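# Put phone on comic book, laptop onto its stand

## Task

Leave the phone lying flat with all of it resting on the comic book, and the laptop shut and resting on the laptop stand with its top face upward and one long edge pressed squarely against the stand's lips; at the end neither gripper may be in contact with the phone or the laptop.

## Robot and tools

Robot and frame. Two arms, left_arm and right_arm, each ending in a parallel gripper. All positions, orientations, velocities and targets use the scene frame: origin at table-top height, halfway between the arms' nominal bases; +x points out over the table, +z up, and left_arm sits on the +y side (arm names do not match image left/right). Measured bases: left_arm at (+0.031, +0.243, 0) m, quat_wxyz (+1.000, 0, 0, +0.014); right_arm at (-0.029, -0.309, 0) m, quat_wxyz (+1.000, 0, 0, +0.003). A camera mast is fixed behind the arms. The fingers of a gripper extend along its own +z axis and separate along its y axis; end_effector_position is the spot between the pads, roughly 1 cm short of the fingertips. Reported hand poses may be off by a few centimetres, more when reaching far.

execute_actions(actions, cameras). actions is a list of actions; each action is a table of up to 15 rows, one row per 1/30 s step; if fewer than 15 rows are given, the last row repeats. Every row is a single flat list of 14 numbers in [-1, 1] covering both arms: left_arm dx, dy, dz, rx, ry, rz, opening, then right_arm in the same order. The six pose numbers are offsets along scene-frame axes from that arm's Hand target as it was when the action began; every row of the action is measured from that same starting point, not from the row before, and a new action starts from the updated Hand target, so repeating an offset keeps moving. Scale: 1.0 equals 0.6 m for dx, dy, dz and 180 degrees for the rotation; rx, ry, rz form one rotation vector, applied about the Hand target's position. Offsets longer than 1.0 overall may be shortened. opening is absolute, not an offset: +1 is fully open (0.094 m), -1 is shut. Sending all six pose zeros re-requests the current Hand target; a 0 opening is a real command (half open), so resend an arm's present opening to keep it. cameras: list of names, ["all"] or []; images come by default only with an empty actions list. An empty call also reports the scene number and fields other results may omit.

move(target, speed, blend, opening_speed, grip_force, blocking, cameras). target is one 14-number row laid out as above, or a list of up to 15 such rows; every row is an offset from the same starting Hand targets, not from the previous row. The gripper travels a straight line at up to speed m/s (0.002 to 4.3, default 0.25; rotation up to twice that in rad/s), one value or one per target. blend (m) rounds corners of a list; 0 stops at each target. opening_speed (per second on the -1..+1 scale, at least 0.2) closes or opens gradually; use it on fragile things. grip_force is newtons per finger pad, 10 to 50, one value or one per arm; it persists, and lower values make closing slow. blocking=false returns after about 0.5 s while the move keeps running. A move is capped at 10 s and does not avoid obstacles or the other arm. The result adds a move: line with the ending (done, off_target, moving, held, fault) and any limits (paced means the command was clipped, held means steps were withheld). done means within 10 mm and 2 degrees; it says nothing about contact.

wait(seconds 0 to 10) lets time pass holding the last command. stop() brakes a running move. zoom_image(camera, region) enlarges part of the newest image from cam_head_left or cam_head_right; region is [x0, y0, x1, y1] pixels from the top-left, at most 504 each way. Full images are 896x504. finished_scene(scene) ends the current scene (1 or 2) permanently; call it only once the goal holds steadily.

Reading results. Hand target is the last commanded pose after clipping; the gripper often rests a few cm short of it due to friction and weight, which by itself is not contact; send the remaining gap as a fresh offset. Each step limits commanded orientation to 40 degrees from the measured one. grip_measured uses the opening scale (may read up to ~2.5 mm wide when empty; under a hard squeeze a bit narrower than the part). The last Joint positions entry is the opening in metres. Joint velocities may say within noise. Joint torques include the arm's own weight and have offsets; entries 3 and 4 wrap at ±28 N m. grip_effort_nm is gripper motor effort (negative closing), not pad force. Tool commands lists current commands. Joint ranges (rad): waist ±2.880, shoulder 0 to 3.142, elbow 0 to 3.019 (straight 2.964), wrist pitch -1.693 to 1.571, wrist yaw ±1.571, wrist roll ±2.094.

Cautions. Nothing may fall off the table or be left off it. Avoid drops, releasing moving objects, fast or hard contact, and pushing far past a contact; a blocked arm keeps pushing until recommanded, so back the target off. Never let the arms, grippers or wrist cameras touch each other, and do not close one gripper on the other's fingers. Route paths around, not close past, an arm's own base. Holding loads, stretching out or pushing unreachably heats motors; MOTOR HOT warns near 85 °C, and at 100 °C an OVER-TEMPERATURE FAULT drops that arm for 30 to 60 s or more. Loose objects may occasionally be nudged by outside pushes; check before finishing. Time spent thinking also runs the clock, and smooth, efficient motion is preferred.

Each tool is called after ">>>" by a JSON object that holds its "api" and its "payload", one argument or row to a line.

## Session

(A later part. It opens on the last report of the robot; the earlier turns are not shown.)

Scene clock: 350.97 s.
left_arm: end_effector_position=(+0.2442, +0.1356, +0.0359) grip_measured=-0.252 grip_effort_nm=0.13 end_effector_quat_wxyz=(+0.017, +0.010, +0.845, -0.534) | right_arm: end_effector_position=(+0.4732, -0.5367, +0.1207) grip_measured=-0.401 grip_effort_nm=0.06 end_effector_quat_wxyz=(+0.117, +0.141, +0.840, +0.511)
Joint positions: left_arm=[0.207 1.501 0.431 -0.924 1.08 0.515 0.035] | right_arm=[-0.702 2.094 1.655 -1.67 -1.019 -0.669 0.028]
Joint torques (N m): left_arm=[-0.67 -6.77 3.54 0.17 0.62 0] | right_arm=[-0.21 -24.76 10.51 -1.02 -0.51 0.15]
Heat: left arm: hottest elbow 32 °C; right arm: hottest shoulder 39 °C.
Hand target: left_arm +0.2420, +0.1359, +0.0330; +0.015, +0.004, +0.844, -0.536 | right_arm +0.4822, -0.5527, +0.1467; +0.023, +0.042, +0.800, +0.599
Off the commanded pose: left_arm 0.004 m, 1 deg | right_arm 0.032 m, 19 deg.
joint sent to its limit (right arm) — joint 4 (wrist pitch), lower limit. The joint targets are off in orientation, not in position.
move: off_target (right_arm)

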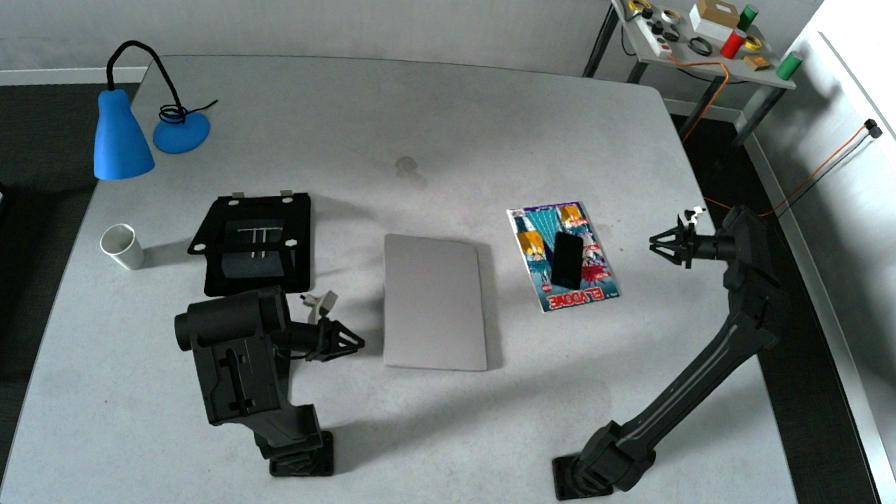

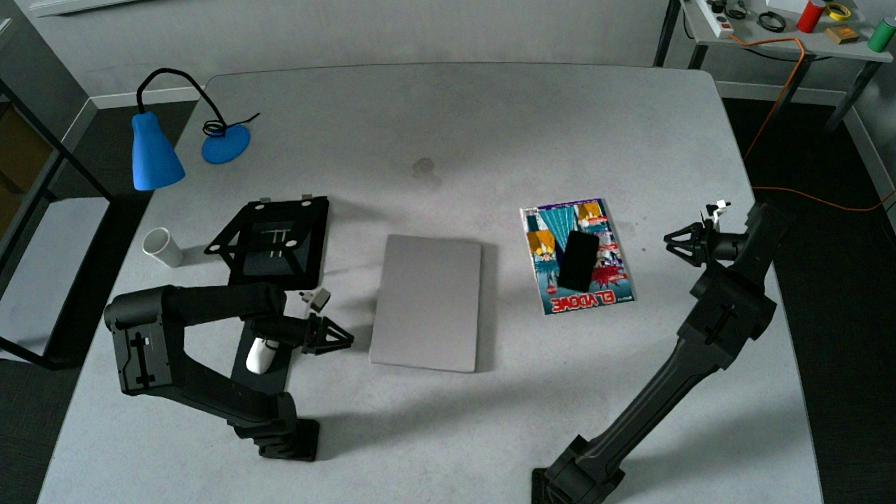

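>>> {"api": "move", "payload": {
  "target": [
    [0,0,-0.015,0,0,0,-0.2,0,0,0,0,0,0,-0.4],
    [0,-0.09,-0.015,0,0,0,-0.2,0,0,0,0,0,0,-0.4]
  ],
  "speed": 0.06,
  "cameras": ["all"]
}}

>>> {"api": "zoom_image", "payload": {
  "camera": "cam_head_left",
  "region": [320, 290, 420, 390]
}}

>>> {"api": "zoom_image", "payload": {
  "camera": "cam_head_right",
  "region": [310, 290, 410, 390]
}}

Scene clock: 358.77 s.
left_arm: end_effector_position=(+0.2442, +0.0875, +0.0221) grip_measured=-0.202 grip_effort_nm=0.13 end_effector_quat_wxyz=(+0.013, -0.009, +0.844, -0.536) | right_arm: end_effector_position=(+0.4732, -0.5367, +0.1207) grip_measured=-0.401 grip_effort_nm=0.06 end_effector_quat_wxyz=(+0.117, +0.141, +0.840, +0.511)
Joint positions: left_arm=[-0.016 1.441 0.315 -0.397 1.13 -0.039 0.037] | right_arm=[-0.702 2.094 1.655 -1.67 -1.019 -0.669 0.028]
Joint torques (N m): left_arm=[-2.9 -7.47 4.38 1.21 0.56 -0.05] | right_arm=[-0.26 -24.82 10.51 -1.01 -0.51 0.16]
Heat: left arm: hottest elbow 32 °C; right arm: hottest shoulder 39 °C.
Hand target: left_arm +0.2420, +0.0819, +0.0240; +0.015, +0.004, +0.844, -0.536 | right_arm +0.4822, -0.5527, +0.1467; +0.023, +0.042, +0.800, +0.599
Off the commanded pose: left_arm 0.006 m, 1 deg | right_arm 0.032 m, 19 deg.
joint sent to its limit (right arm) — joint 4 (wrist pitch), lower limit. The joint targets are off in orientation, not in position.
move: off_target (right_arm)

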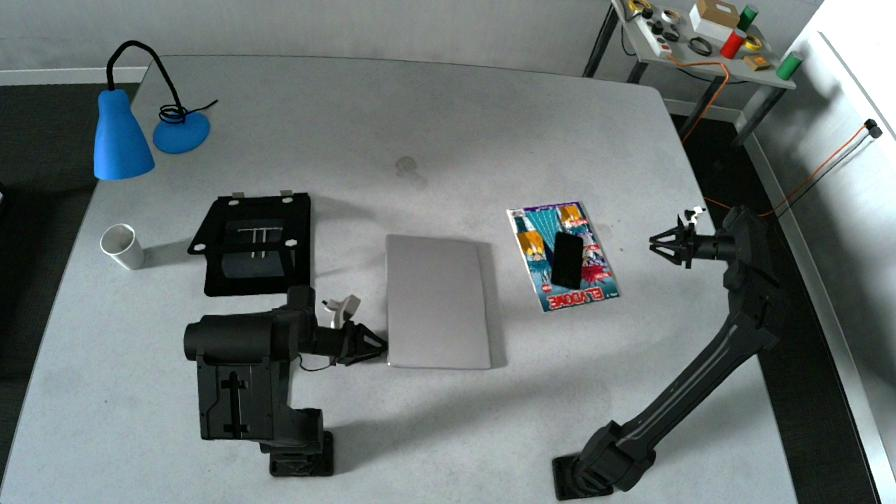

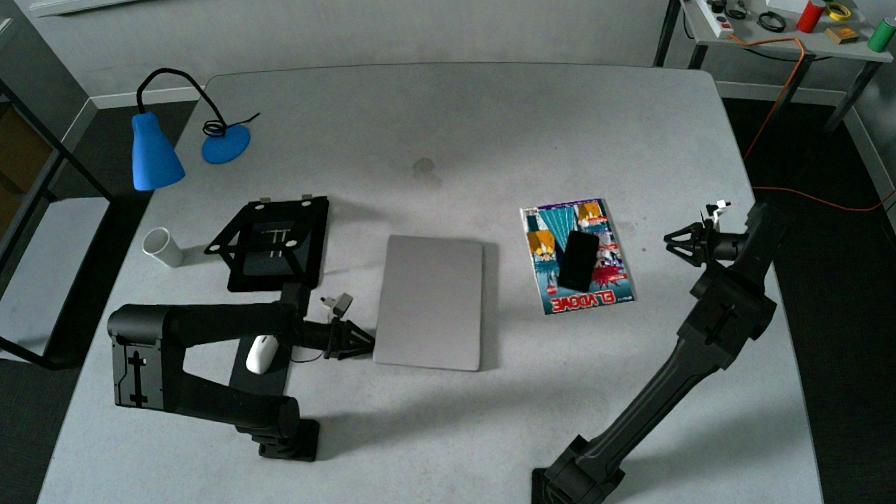

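Scaled by 5.040.

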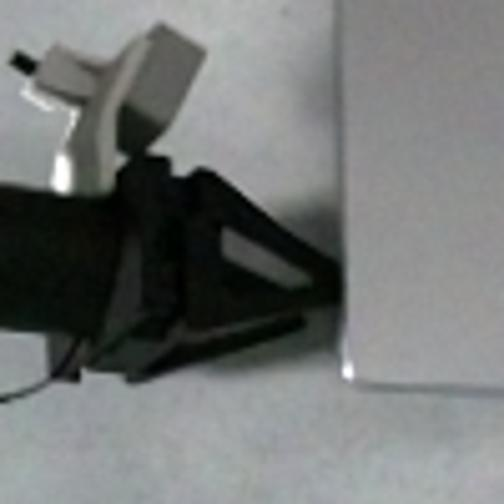

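Scaled by 5.040.

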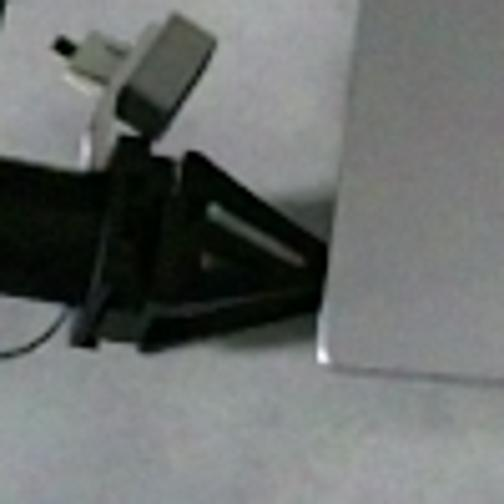

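>>> {"api": "move", "payload": {
  "target": [
    [0,0.04,0,0,0,0,-0.1,0,0,0,0,0,0,-0.4],
    [0,0.04,0.025,0,0,0,-0.1,0,0,0,0,0,0,-0.4],
    [0,-0.015,0.025,0,0,0,-0.1,0,0,0,0,0,0,-0.4]
  ],
  "speed": 0.06,
  "cameras": ["all"]
}}

>>> {"api": "zoom_image", "payload": {
  "camera": "cam_head_left",
  "region": [320, 290, 420, 390]
}}

>>> {"api": "zoom_image", "payload": {
  "camera": "cam_head_right",
  "region": [310, 290, 410, 390]
}}

Scene clock: 365.53 s.
left_arm: end_effector_position=(+0.2456, +0.0761, +0.0380) grip_measured=-0.102 grip_effort_nm=0.13 end_effector_quat_wxyz=(+0.013, -0.004, +0.844, -0.537) | right_arm: end_effector_position=(+0.4732, -0.5367, +0.1207) grip_measured=-0.401 grip_effort_nm=0.06 end_effector_quat_wxyz=(+0.117, +0.141, +0.840, +0.511)
Joint positions: left_arm=[-0.07 1.356 0.313 -0.38 1.128 -0.144 0.042] | right_arm=[-0.702 2.094 1.655 -1.67 -1.019 -0.669 0.028]
Joint torques (N m): left_arm=[-2.96 -7.71 4.94 1.09 0.43 -0.06] | right_arm=[-0.32 -24.82 10.52 -1.01 -0.52 0.16]
Heat: left arm: hottest elbow 32 °C; right arm: hottest shoulder 39 °C.
Hand target: left_arm +0.2421, +0.0729, +0.0391; +0.015, +0.004, +0.844, -0.536 | right_arm +0.4822, -0.5527, +0.1467; +0.023, +0.042, +0.800, +0.599
Off the commanded pose: left_arm 0.005 m, 1 deg | right_arm 0.032 m, 19 deg.
joint sent to its limit (right arm) — joint 4 (wrist pitch), lower limit. The joint targets are off in orientation, not in position.
move: off_target (right_arm)

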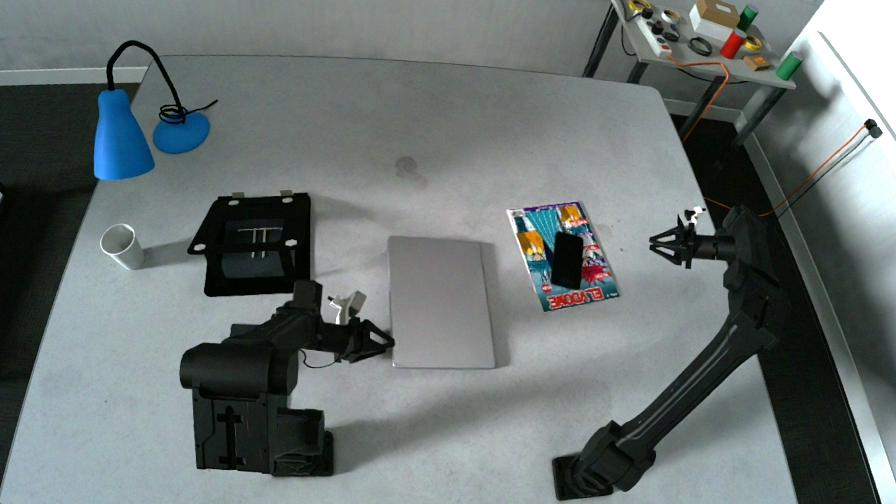

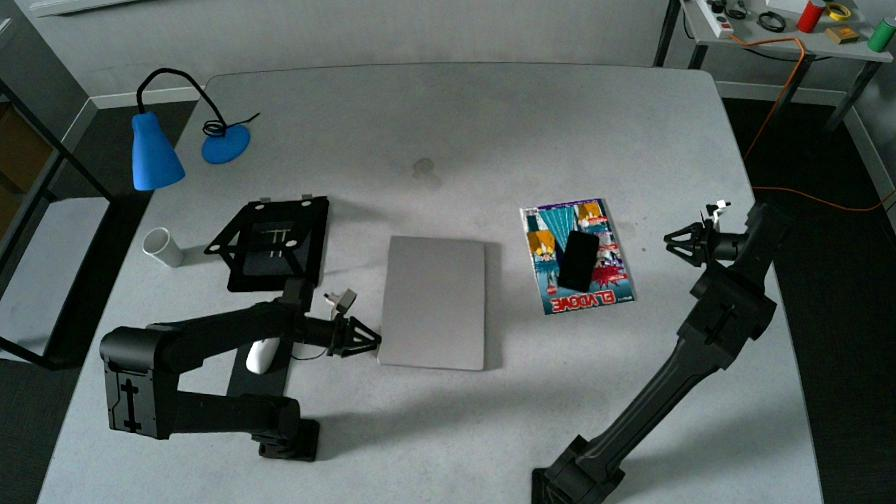

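Scaled by 5.040.

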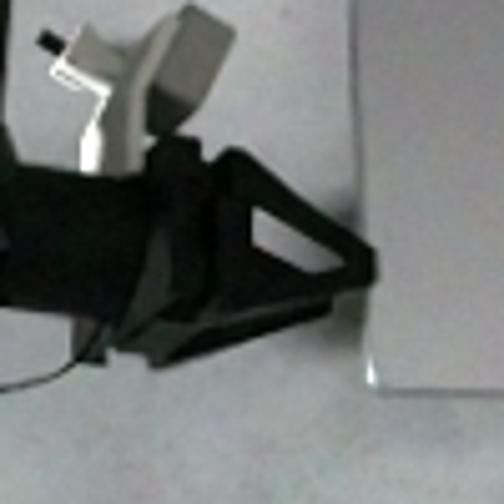

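Scaled by 5.040.

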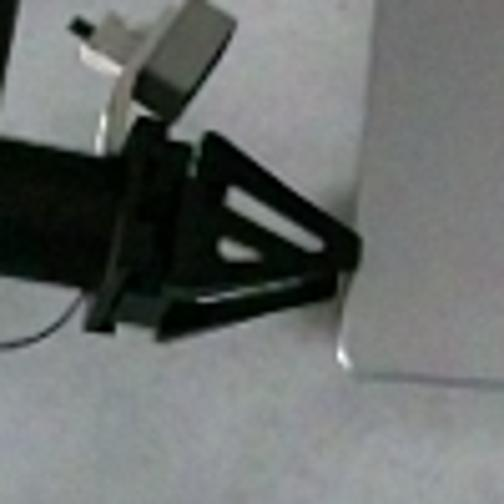

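>>> {"api": "move", "payload": {
  "target": [
    [0,-0.035,0,0,0,0,-0.1,0,0,0,0,0,0,-0.4]
  ],
  "speed": 0.05,
  "cameras": ["all"]
}}

>>> {"api": "zoom_image", "payload": {
  "camera": "cam_head_left",
  "region": [320, 290, 420, 390]
}}

>>> {"api": "zoom_image", "payload": {
  "camera": "cam_head_right",
  "region": [310, 290, 410, 390]
}}

Scene clock: 369.90 s.
left_arm: end_effector_position=(+0.2456, +0.0550, +0.0374) grip_measured=-0.102 grip_effort_nm=0.13 end_effector_quat_wxyz=(+0.012, -0.004, +0.844, -0.536) | right_arm: end_effector_position=(+0.4732, -0.5367, +0.1207) grip_measured=-0.401 grip_effort_nm=0.06 end_effector_quat_wxyz=(+0.117, +0.141, +0.840, +0.511)
Joint positions: left_arm=[-0.17 1.341 0.28 -0.168 1.102 -0.362 0.042] | right_arm=[-0.702 2.094 1.655 -1.67 -1.019 -0.669 0.028]
Joint torques (N m): left_arm=[-2.32 -7.82 4.85 1.31 0.39 0.03] | right_arm=[-0.26 -24.88 10.52 -1.03 -0.52 0.16]
Heat: left arm: hottest elbow 31 °C; right arm: hottest shoulder 39 °C.
Hand target: left_arm +0.2421, +0.0519, +0.0390; +0.015, +0.004, +0.844, -0.536 | right_arm +0.4822, -0.5527, +0.1467; +0.023, +0.042, +0.800, +0.599
Off the commanded pose: left_arm 0.005 m, 1 deg | right_arm 0.032 m, 19 deg.
joint sent to its limit (right arm) — joint 4 (wrist pitch), lower limit. The joint targets are off in orientation, not in position.
move: off_target (right_arm)

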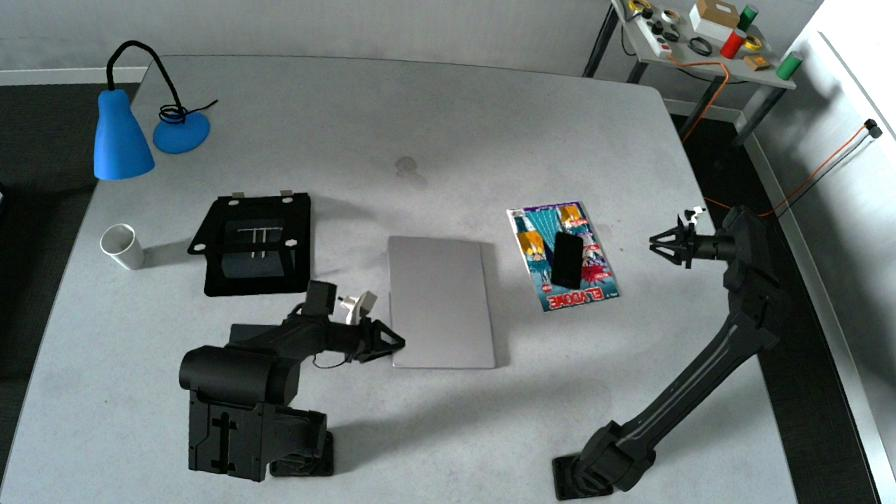

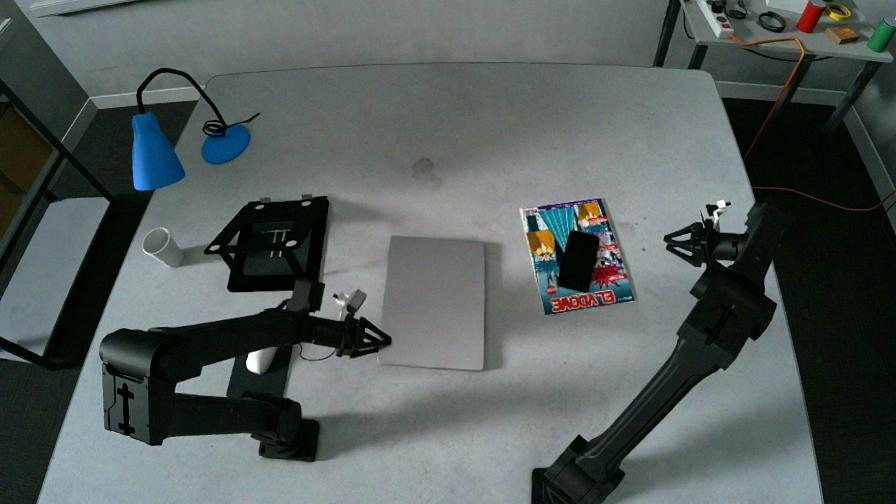

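Scaled by 5.040.

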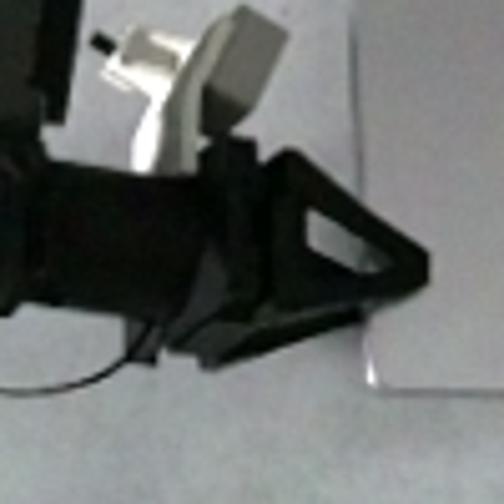

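Scaled by 5.040.

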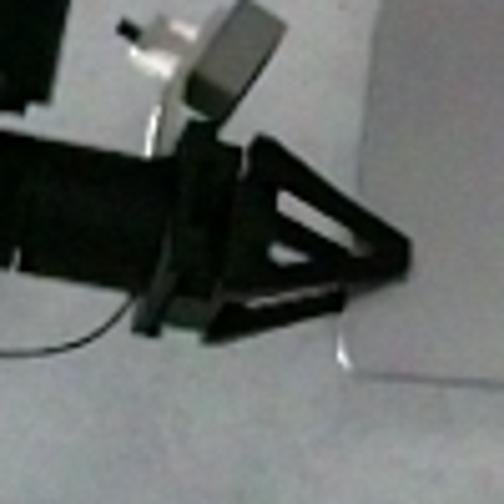

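>>> {"api": "move", "payload": {
  "target": [
    [0,-0.03,-0.003,0,0,0,-0.1,0,0,0,0,0,0,-0.4]
  ],
  "speed": 0.05,
  "cameras": ["all"]
}}

>>> {"api": "zoom_image", "payload": {
  "camera": "cam_head_left",
  "region": [320, 290, 420, 390]
}}

Scene clock: 373.90 s.
left_arm: end_effector_position=(+0.2469, +0.0367, +0.0385) grip_measured=-0.102 grip_effort_nm=0.13 end_effector_quat_wxyz=(+0.017, -0.001, +0.844, -0.536) | right_arm: end_effector_position=(+0.4732, -0.5367, +0.1207) grip_measured=-0.401 grip_effort_nm=0.06 end_effector_quat_wxyz=(+0.117, +0.141, +0.840, +0.511)
Joint positions: left_arm=[-0.253 1.341 0.26 0.007 1.066 -0.523 0.042] | right_arm=[-0.702 2.094 1.655 -1.67 -1.019 -0.669 0.028]
Joint torques (N m): left_arm=[-2.14 -6.65 4.94 1.66 0.35 -0.06] | right_arm=[-0.21 -24.82 10.51 -1.02 -0.52 0.15]
Heat: left arm: hottest elbow 31 °C; right arm: hottest shoulder 39 °C.
Hand target: left_arm +0.2420, +0.0339, +0.0372; +0.015, +0.004, +0.844, -0.536 | right_arm +0.4822, -0.5527, +0.1467; +0.023, +0.042, +0.800, +0.599
Off the commanded pose: left_arm 0.006 m, 1 deg | right_arm 0.032 m, 19 deg.
joint sent to its limit (right arm) — joint 4 (wrist pitch), lower limit. The joint targets are off in orientation, not in position.
move: off_target (right_arm)

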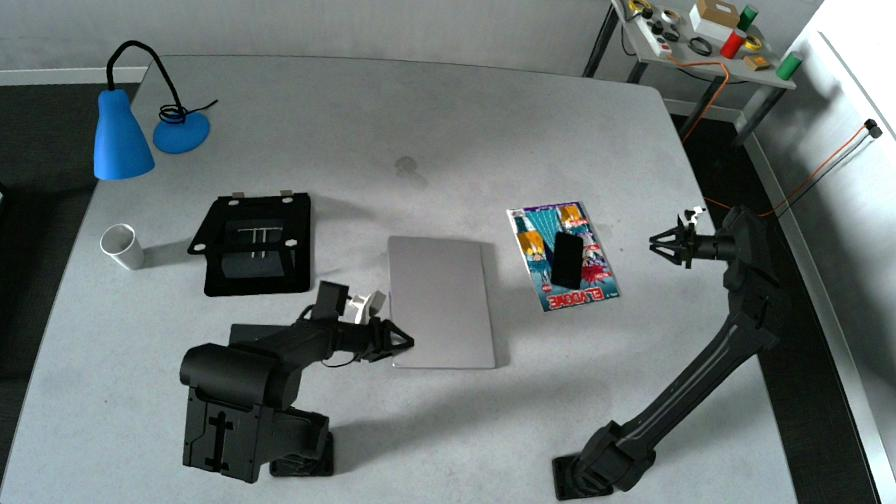

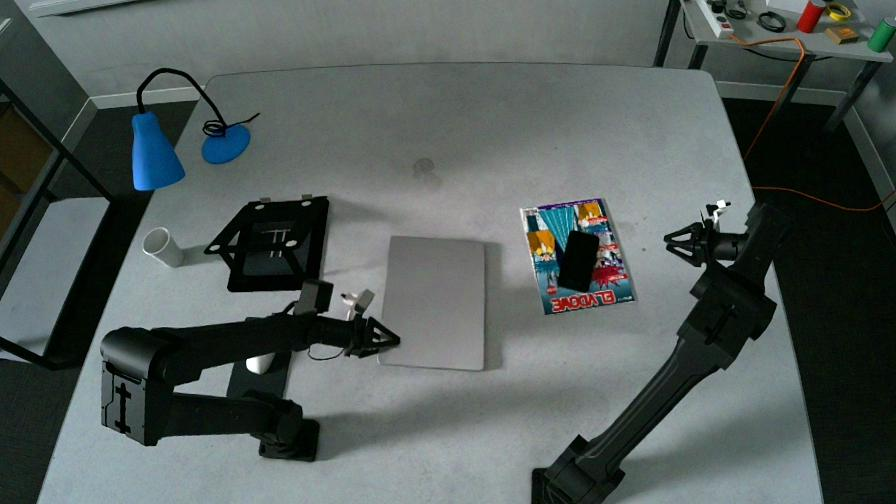

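Scaled by 5.040.

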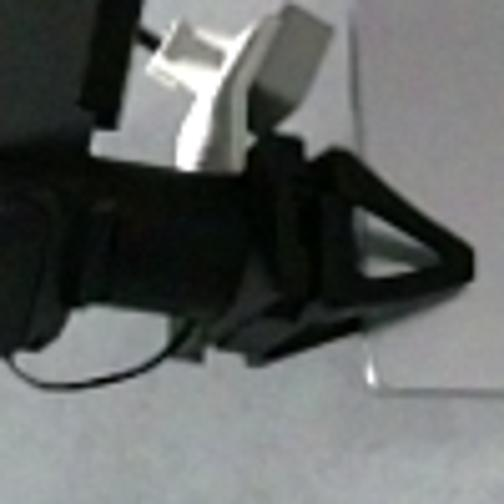

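>>> {"api": "move", "payload": {
  "target": [
    [0,0.02,0,0,0,0,0,0,0,0,0,0,0,-0.4],
    [0.155,0.02,0,0,0,0,0,0,0,0,0,0,0,-0.4]
  ],
  "speed": 0.06,
  "cameras": ["all"]
}}

>>> {"api": "zoom_image", "payload": {
  "camera": "cam_head_left",
  "region": [300, 220, 440, 380]
}}

>>> {"api": "zoom_image", "payload": {
  "camera": "cam_head_right",
  "region": [290, 220, 430, 380]
}}

Scene clock: 384.63 s.
left_arm: end_effector_position=(+0.3149, +0.0447, +0.0311) grip_measured=-0.002 grip_effort_nm=0.13 end_effector_quat_wxyz=(+0.001, +0.000, +0.846, -0.534) | right_arm: end_effector_position=(+0.4732, -0.5367, +0.1207) grip_measured=-0.401 grip_effort_nm=0.06 end_effector_quat_wxyz=(+0.117, +0.141, +0.840, +0.511)
Joint positions: left_arm=[-0.171 1.545 0.481 -0.214 1.104 -0.324 0.047] | right_arm=[-0.702 2.094 1.655 -1.67 -1.019 -0.669 0.028]
Joint torques (N m): left_arm=[-0.15 -8.94 9.55 0.29 0.61 0.16] | right_arm=[-0.32 -24.76 10.52 -1.03 -0.51 0.15]
Heat: left arm: hottest elbow 31 °C; right arm: hottest shoulder 39 °C.
Hand target: left_arm +0.3351, +0.0458, +0.0373; +0.015, +0.004, +0.844, -0.536 | right_arm +0.4822, -0.5527, +0.1467; +0.023, +0.042, +0.800, +0.599
Off the commanded pose: left_arm 0.021 m, 2 deg | right_arm 0.032 m, 19 deg.
joint sent to its limit (right arm) — joint 4 (wrist pitch), lower limit. The joint targets are off in orientation, not in position.
move: off_target (left_arm, right_arm)

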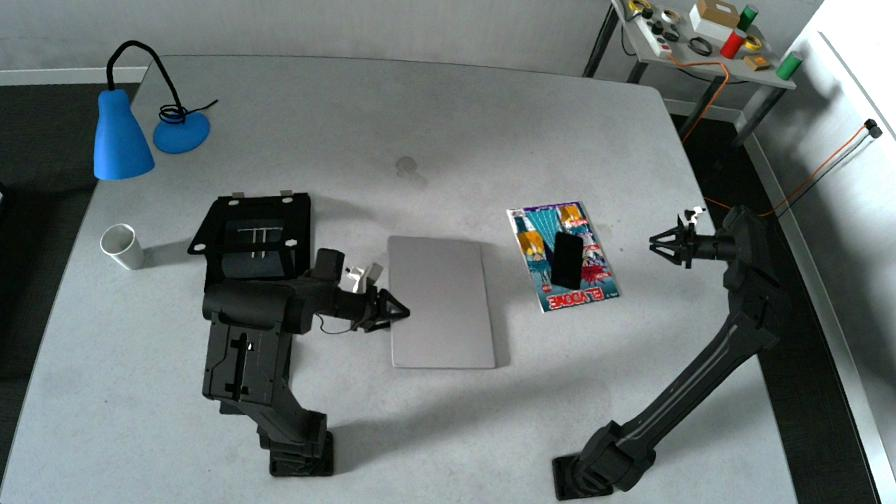

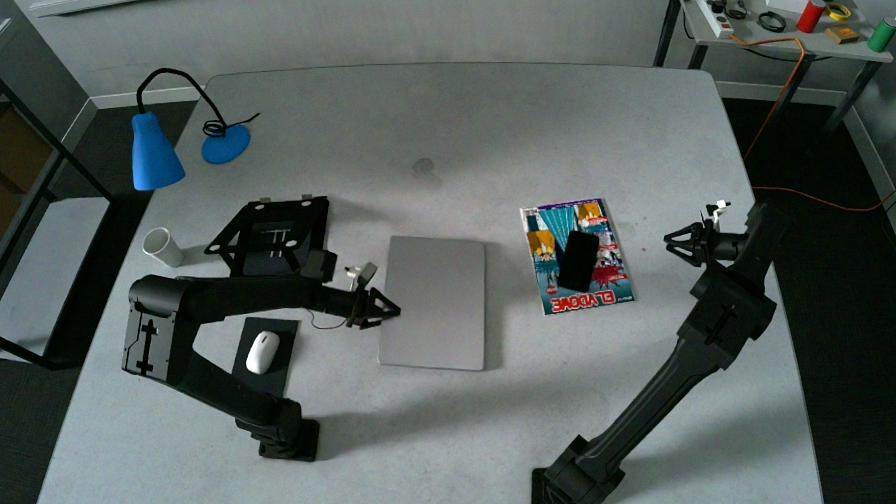

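Scaled by 3.150.

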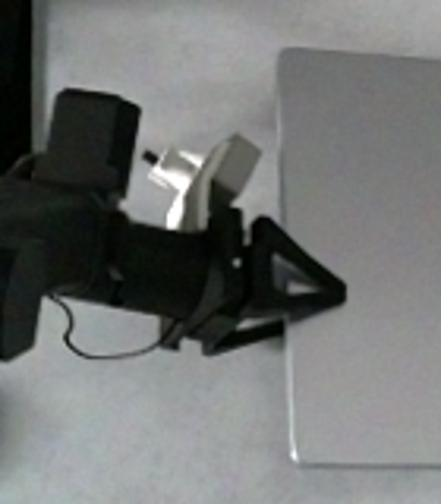

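Scaled by 3.150.

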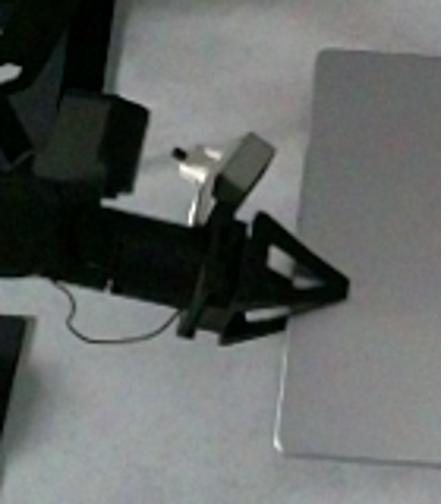

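>>> {"api": "move", "payload": {
  "target": [
    [0.055,0,0.003,0,0,0,0,0,0,0,0,0,0,-0.4]
  ],
  "speed": 0.06
}}

>>> {"api": "move", "payload": {
  "target": [
    [0,0,0,0,0,0,-1,0,0,0,0,0,0,-0.4]
  ],
  "opening_speed": 0.3,
  "cameras": ["all"]
}}

>>> {"api": "zoom_image", "payload": {
  "camera": "cam_head_left",
  "region": [300, 220, 500, 380]
}}

>>> {"api": "zoom_image", "payload": {
  "camera": "cam_head_right",
  "region": [290, 220, 490, 380]
}}

Scene clock: 390.03 s.
left_arm: end_effector_position=(+0.3471, +0.0441, +0.0325) grip_measured=-0.002 grip_effort_nm=0.13 end_effector_quat_wxyz=(+0.001, -0.001, +0.846, -0.534) | right_arm: end_effector_position=(+0.4732, -0.5367, +0.1207) grip_measured=-0.401 grip_effort_nm=0.06 end_effector_quat_wxyz=(+0.117, +0.141, +0.840, +0.511)
Joint positions: left_arm=[-0.158 1.606 0.575 -0.272 1.108 -0.297 0.047] | right_arm=[-0.702 2.094 1.655 -1.67 -1.019 -0.669 0.028]
Joint torques (N m): left_arm=[-0.38 -10.29 9.94 0.31 0.57 0.13] | right_arm=[-0.38 -24.76 10.51 -1.02 -0.51 0.16]
Heat: left arm: hottest elbow 31 °C; right arm: hottest shoulder 39 °C.
Hand target: left_arm +0.3680, +0.0459, +0.0390; +0.015, +0.004, +0.844, -0.536 | right_arm +0.4822, -0.5527, +0.1467; +0.023, +0.042, +0.800, +0.599
Off the commanded pose: left_arm 0.022 m, 2 deg | right_arm 0.032 m, 19 deg.
joint sent to its limit (right arm) — joint 4 (wrist pitch), lower limit. The joint targets are off in orientation, not in position.
move: off_target (left_arm, right_arm)

Scene clock: 393.57 s.
left_arm: end_effector_position=(+0.3476, +0.0419, +0.0379) grip_measured=-0.534 grip_effort_nm=-1.00 end_effector_quat_wxyz=(-0.001, +0.004, +0.838, -0.545) | right_arm: end_effector_position=(+0.4732, -0.5367, +0.1207) grip_measured=-0.401 grip_effort_nm=0.06 end_effector_quat_wxyz=(+0.117, +0.141, +0.840, +0.511)
Joint positions: left_arm=[-0.158 1.606 0.58 -0.274 1.137 -0.293 0.022] | right_arm=[-0.702 2.094 1.655 -1.67 -1.019 -0.669 0.028]
Joint torques (N m): left_arm=[-1.14 -10.58 9.74 0.39 -0.41 0.16] | right_arm=[-0.32 -24.82 10.5 -1.02 -0.51 0.16]
Heat: left arm: hottest elbow 31 °C; right arm: hottest shoulder 39 °C.
Hand target: left_arm +0.3680, +0.0459, +0.0390; +0.015, +0.004, +0.844, -0.536 | right_arm +0.4822, -0.5527, +0.1467; +0.023, +0.042, +0.800, +0.599
Off the commanded pose: left_arm 0.021 m, 2 deg | right_arm 0.032 m, 19 deg.
joint sent to its limit (right arm) — joint 4 (wrist pitch), lower limit. The joint targets are off in orientation, not in position.
move: off_target (left_arm, right_arm)

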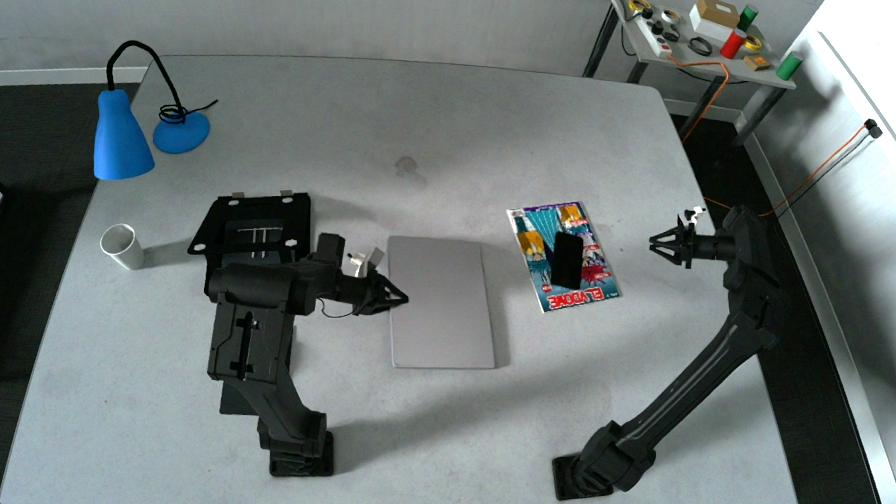

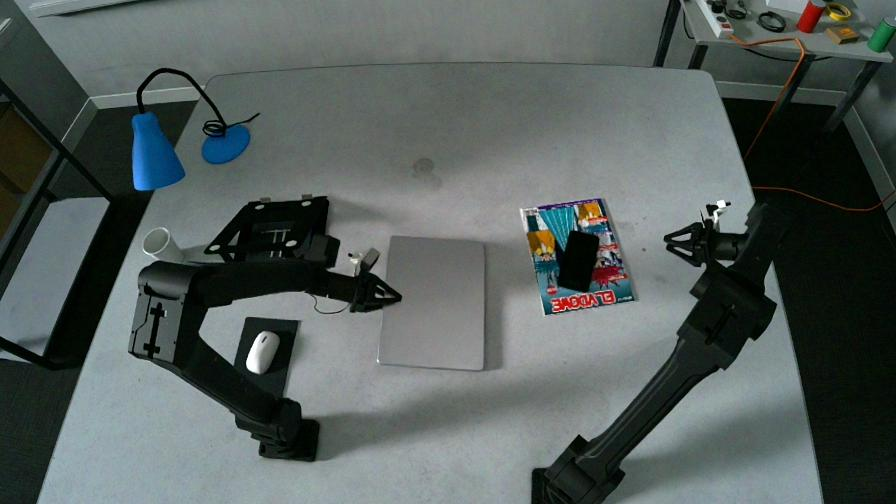

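Scaled by 2.520.

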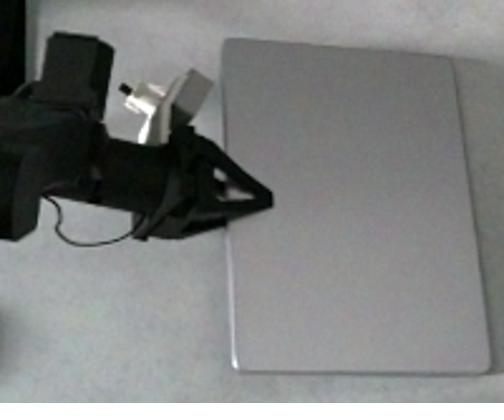

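Scaled by 2.520.

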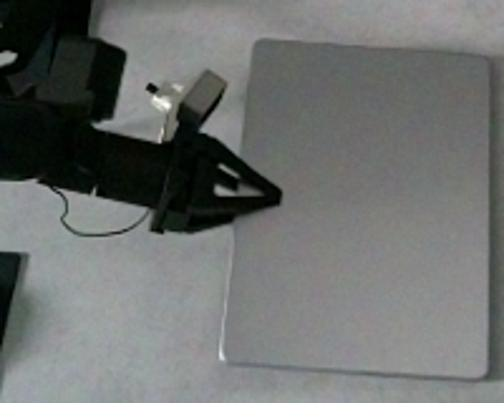

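>>> {"api": "move", "payload": {
  "target": [
    [0,0,0.12,0,0,0,-1,0,0,0,0,0,0,-0.4]
  ],
  "speed": 0.06,
  "cameras": ["all"]
}}

>>> {"api": "zoom_image", "payload": {
  "camera": "cam_head_right",
  "region": [290, 220, 490, 380]
}}

Scene clock: 398.43 s.
left_arm: end_effector_position=(+0.3361, +0.0458, +0.0778) grip_measured=-0.618 grip_effort_nm=-1.00 end_effector_quat_wxyz=(-0.020, -0.008, +0.849, -0.529) | right_arm: end_effector_position=(+0.4732, -0.5367, +0.1207) grip_measured=-0.401 grip_effort_nm=0.06 end_effector_quat_wxyz=(+0.117, +0.141, +0.840, +0.511)
Joint positions: left_arm=[-0.158 1.457 0.605 -0.517 1.105 -0.272 0.018] | right_arm=[-0.702 2.094 1.655 -1.67 -1.019 -0.669 0.028]
Joint torques (N m): left_arm=[0.15 -13.45 13.48 -0.16 0.8 -0.1] | right_arm=[-0.26 -24.88 10.51 -1.03 -0.51 0.15]
Heat: left arm: hottest elbow 32 °C; right arm: hottest shoulder 39 °C.
Hand target: left_arm +0.3680, +0.0459, +0.1109; +0.015, +0.004, +0.844, -0.536 | right_arm +0.4822, -0.5527, +0.1467; +0.023, +0.042, +0.800, +0.599
Off the commanded pose: left_arm 0.046 m, 4 deg | right_arm 0.032 m, 19 deg.
joint sent to its limit (right arm) — joint 4 (wrist pitch), lower limit. The joint targets are off in orientation, not in position.
move: off_target (left_arm, right_arm)

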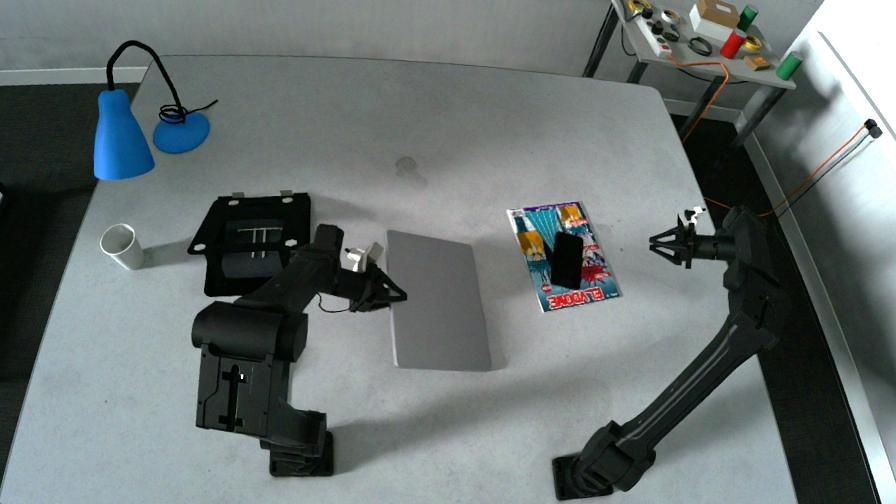

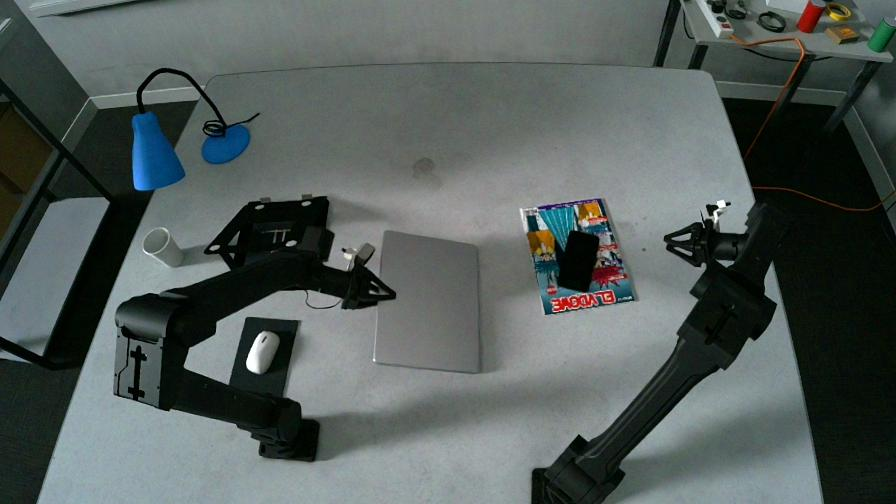

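Scaled by 2.520.

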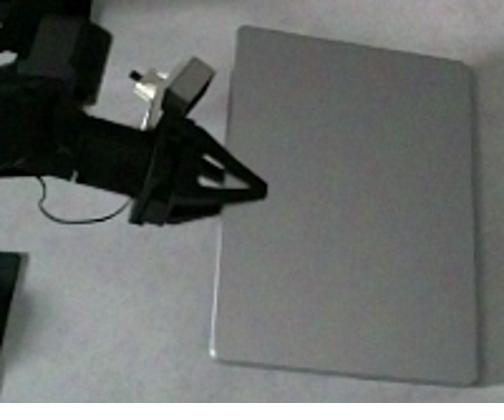

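>>> {"api": "move", "payload": {
  "target": [
    [-0.02,0,0.22,0,0,0,-1,0,0,0,0,0,0,-0.4]
  ],
  "speed": 0.08,
  "cameras": ["all"]
}}

>>> {"api": "zoom_image", "payload": {
  "camera": "cam_head_right",
  "region": [290, 200, 490, 380]
}}

Scene clock: 402.43 s.
left_arm: end_effector_position=(+0.3056, +0.0554, +0.1567) grip_measured=-0.635 grip_effort_nm=-1.00 end_effector_quat_wxyz=(-0.073, -0.053, +0.866, -0.491) | right_arm: end_effector_position=(+0.4732, -0.5367, +0.1207) grip_measured=-0.401 grip_effort_nm=0.06 end_effector_quat_wxyz=(+0.117, +0.141, +0.840, +0.511)
Joint positions: left_arm=[-0.158 1.215 0.693 -0.973 1.038 -0.295 0.017] | right_arm=[-0.702 2.094 1.655 -1.67 -1.019 -0.669 0.028]
Joint torques (N m): left_arm=[-0.5 -13.22 22.49 0.2 3.26 0.25] | right_arm=[-0.26 -24.76 10.52 -1.02 -0.51 0.15]
Heat: left arm: hottest elbow 33 °C; right arm: hottest shoulder 39 °C.
Hand target: left_arm +0.3560, +0.0459, +0.2430; +0.015, +0.004, +0.844, -0.536 | right_arm +0.4822, -0.5527, +0.1467; +0.023, +0.042, +0.800, +0.599
Off the commanded pose: left_arm 0.100 m, 13 deg | right_arm 0.032 m, 19 deg.
joint sent to its limit (right arm) — joint 4 (wrist pitch), lower limit. The joint targets are off in orientation, not in position.
move: off_target (left_arm, right_arm)

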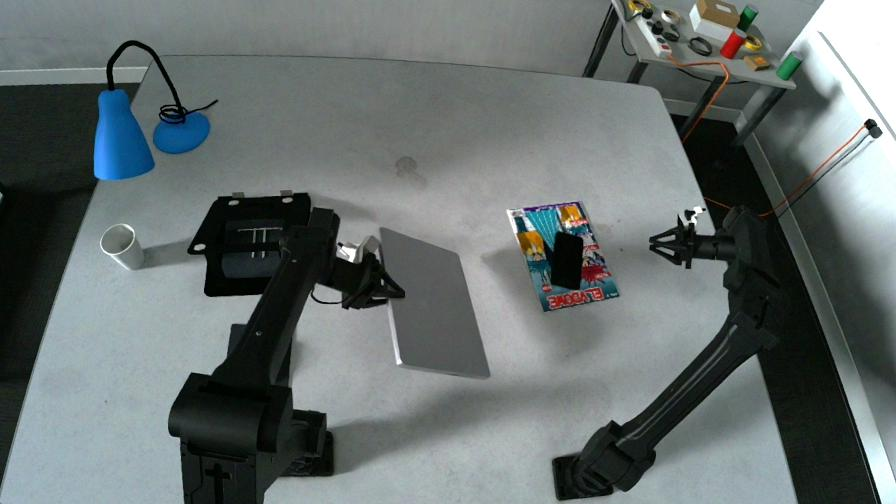

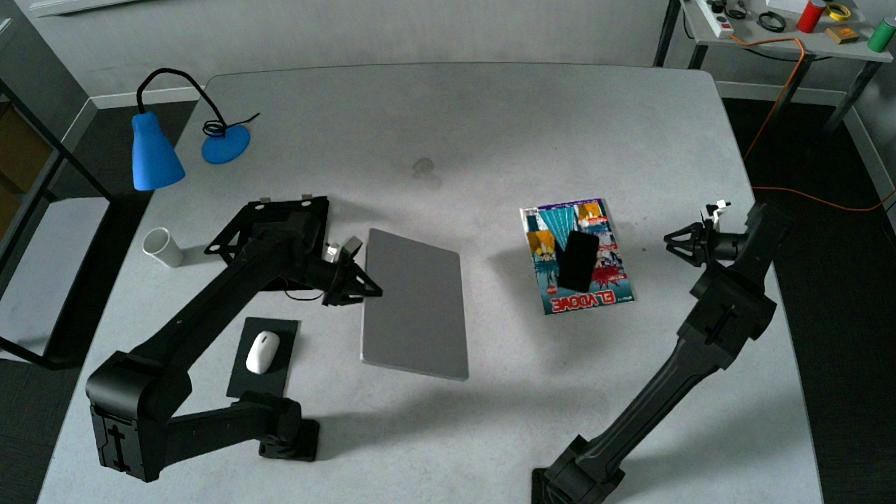

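Scaled by 2.520.

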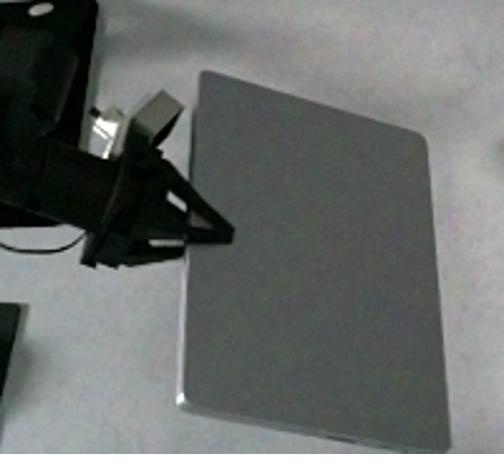

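>>> {"api": "move", "payload": {
  "target": [
    [-0.05,0.05,0.23,0,0,0,-1,0,0,0,0,0,0,-0.4],
    [-0.08,0.2,0.25,0,0,0.27,-1,0,0,0,0,0,0,-0.4],
    [-0.08,0.33,0.25,0,0,0.53,-1,0,0,0,0,0,0,-0.4]
  ],
  "speed": 0.12,
  "blend": [0.03,0.03,0],
  "cameras": ["all"]
}}

Scene clock: 419.10 s.
left_arm: end_effector_position=(+0.2938, +0.2468, +0.3121) grip_measured=-0.635 grip_effort_nm=-1.01 end_effector_quat_wxyz=(-0.338, +0.658, -0.619, +0.264) | right_arm: end_effector_position=(+0.4732, -0.5367, +0.1207) grip_measured=-0.401 grip_effort_nm=0.06 end_effector_quat_wxyz=(+0.117, +0.141, +0.840, +0.511)
Joint positions: left_arm=[-0.151 0.448 0.752 -1.007 -0.211 -1.657 0.017] | right_arm=[-0.702 2.094 1.655 -1.67 -1.019 -0.669 0.028]
Joint torques (N m): left_arm=[-3.43 -5.48 18.36 5.94 -0.76 0.14] | right_arm=[-0.32 -24.82 10.5 -1.02 -0.52 0.15]
Motor temperatures (°C): left_arm=[23 27 37 24 36 24 28] | right_arm=[27 39 39 25 25 23 25]
Heat: left arm: hottest elbow 37 °C; right arm: hottest shoulder 39 °C.
Hand target: left_arm +0.3080, +0.2440, +0.3929; -0.407, +0.622, -0.571, +0.350 | right_arm +0.4822, -0.5527, +0.1467; +0.023, +0.042, +0.800, +0.599
Off the commanded pose: left_arm 0.082 m, 14 deg | right_arm 0.032 m, 19 deg.
joint sent to its limit (right arm) — joint 4 (wrist pitch), lower limit. The joint targets are off in orientation, not in position.
move: off_target (left_arm, right_arm)

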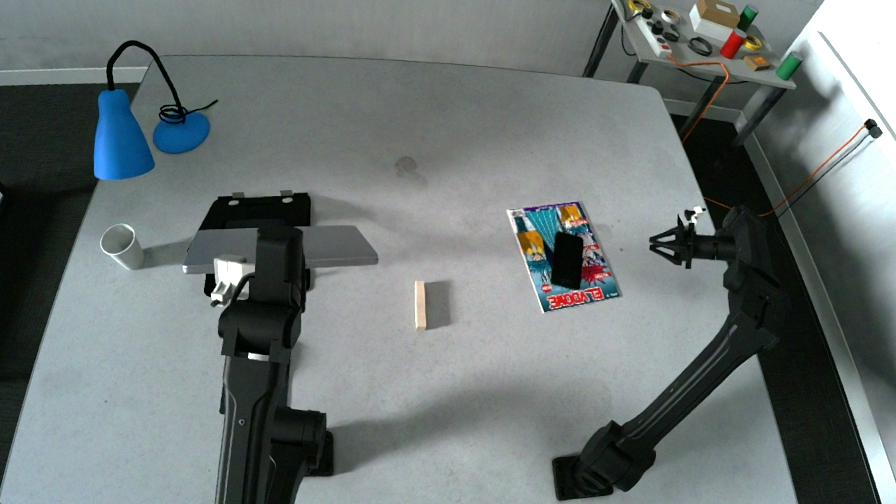

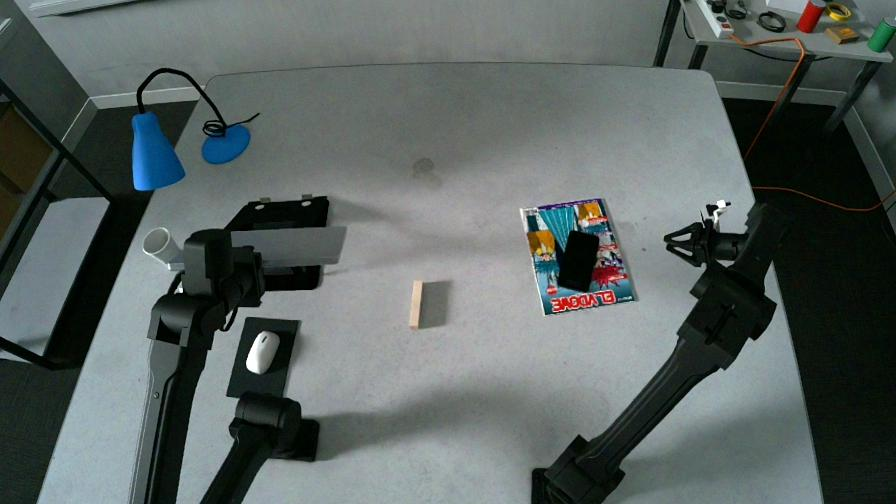

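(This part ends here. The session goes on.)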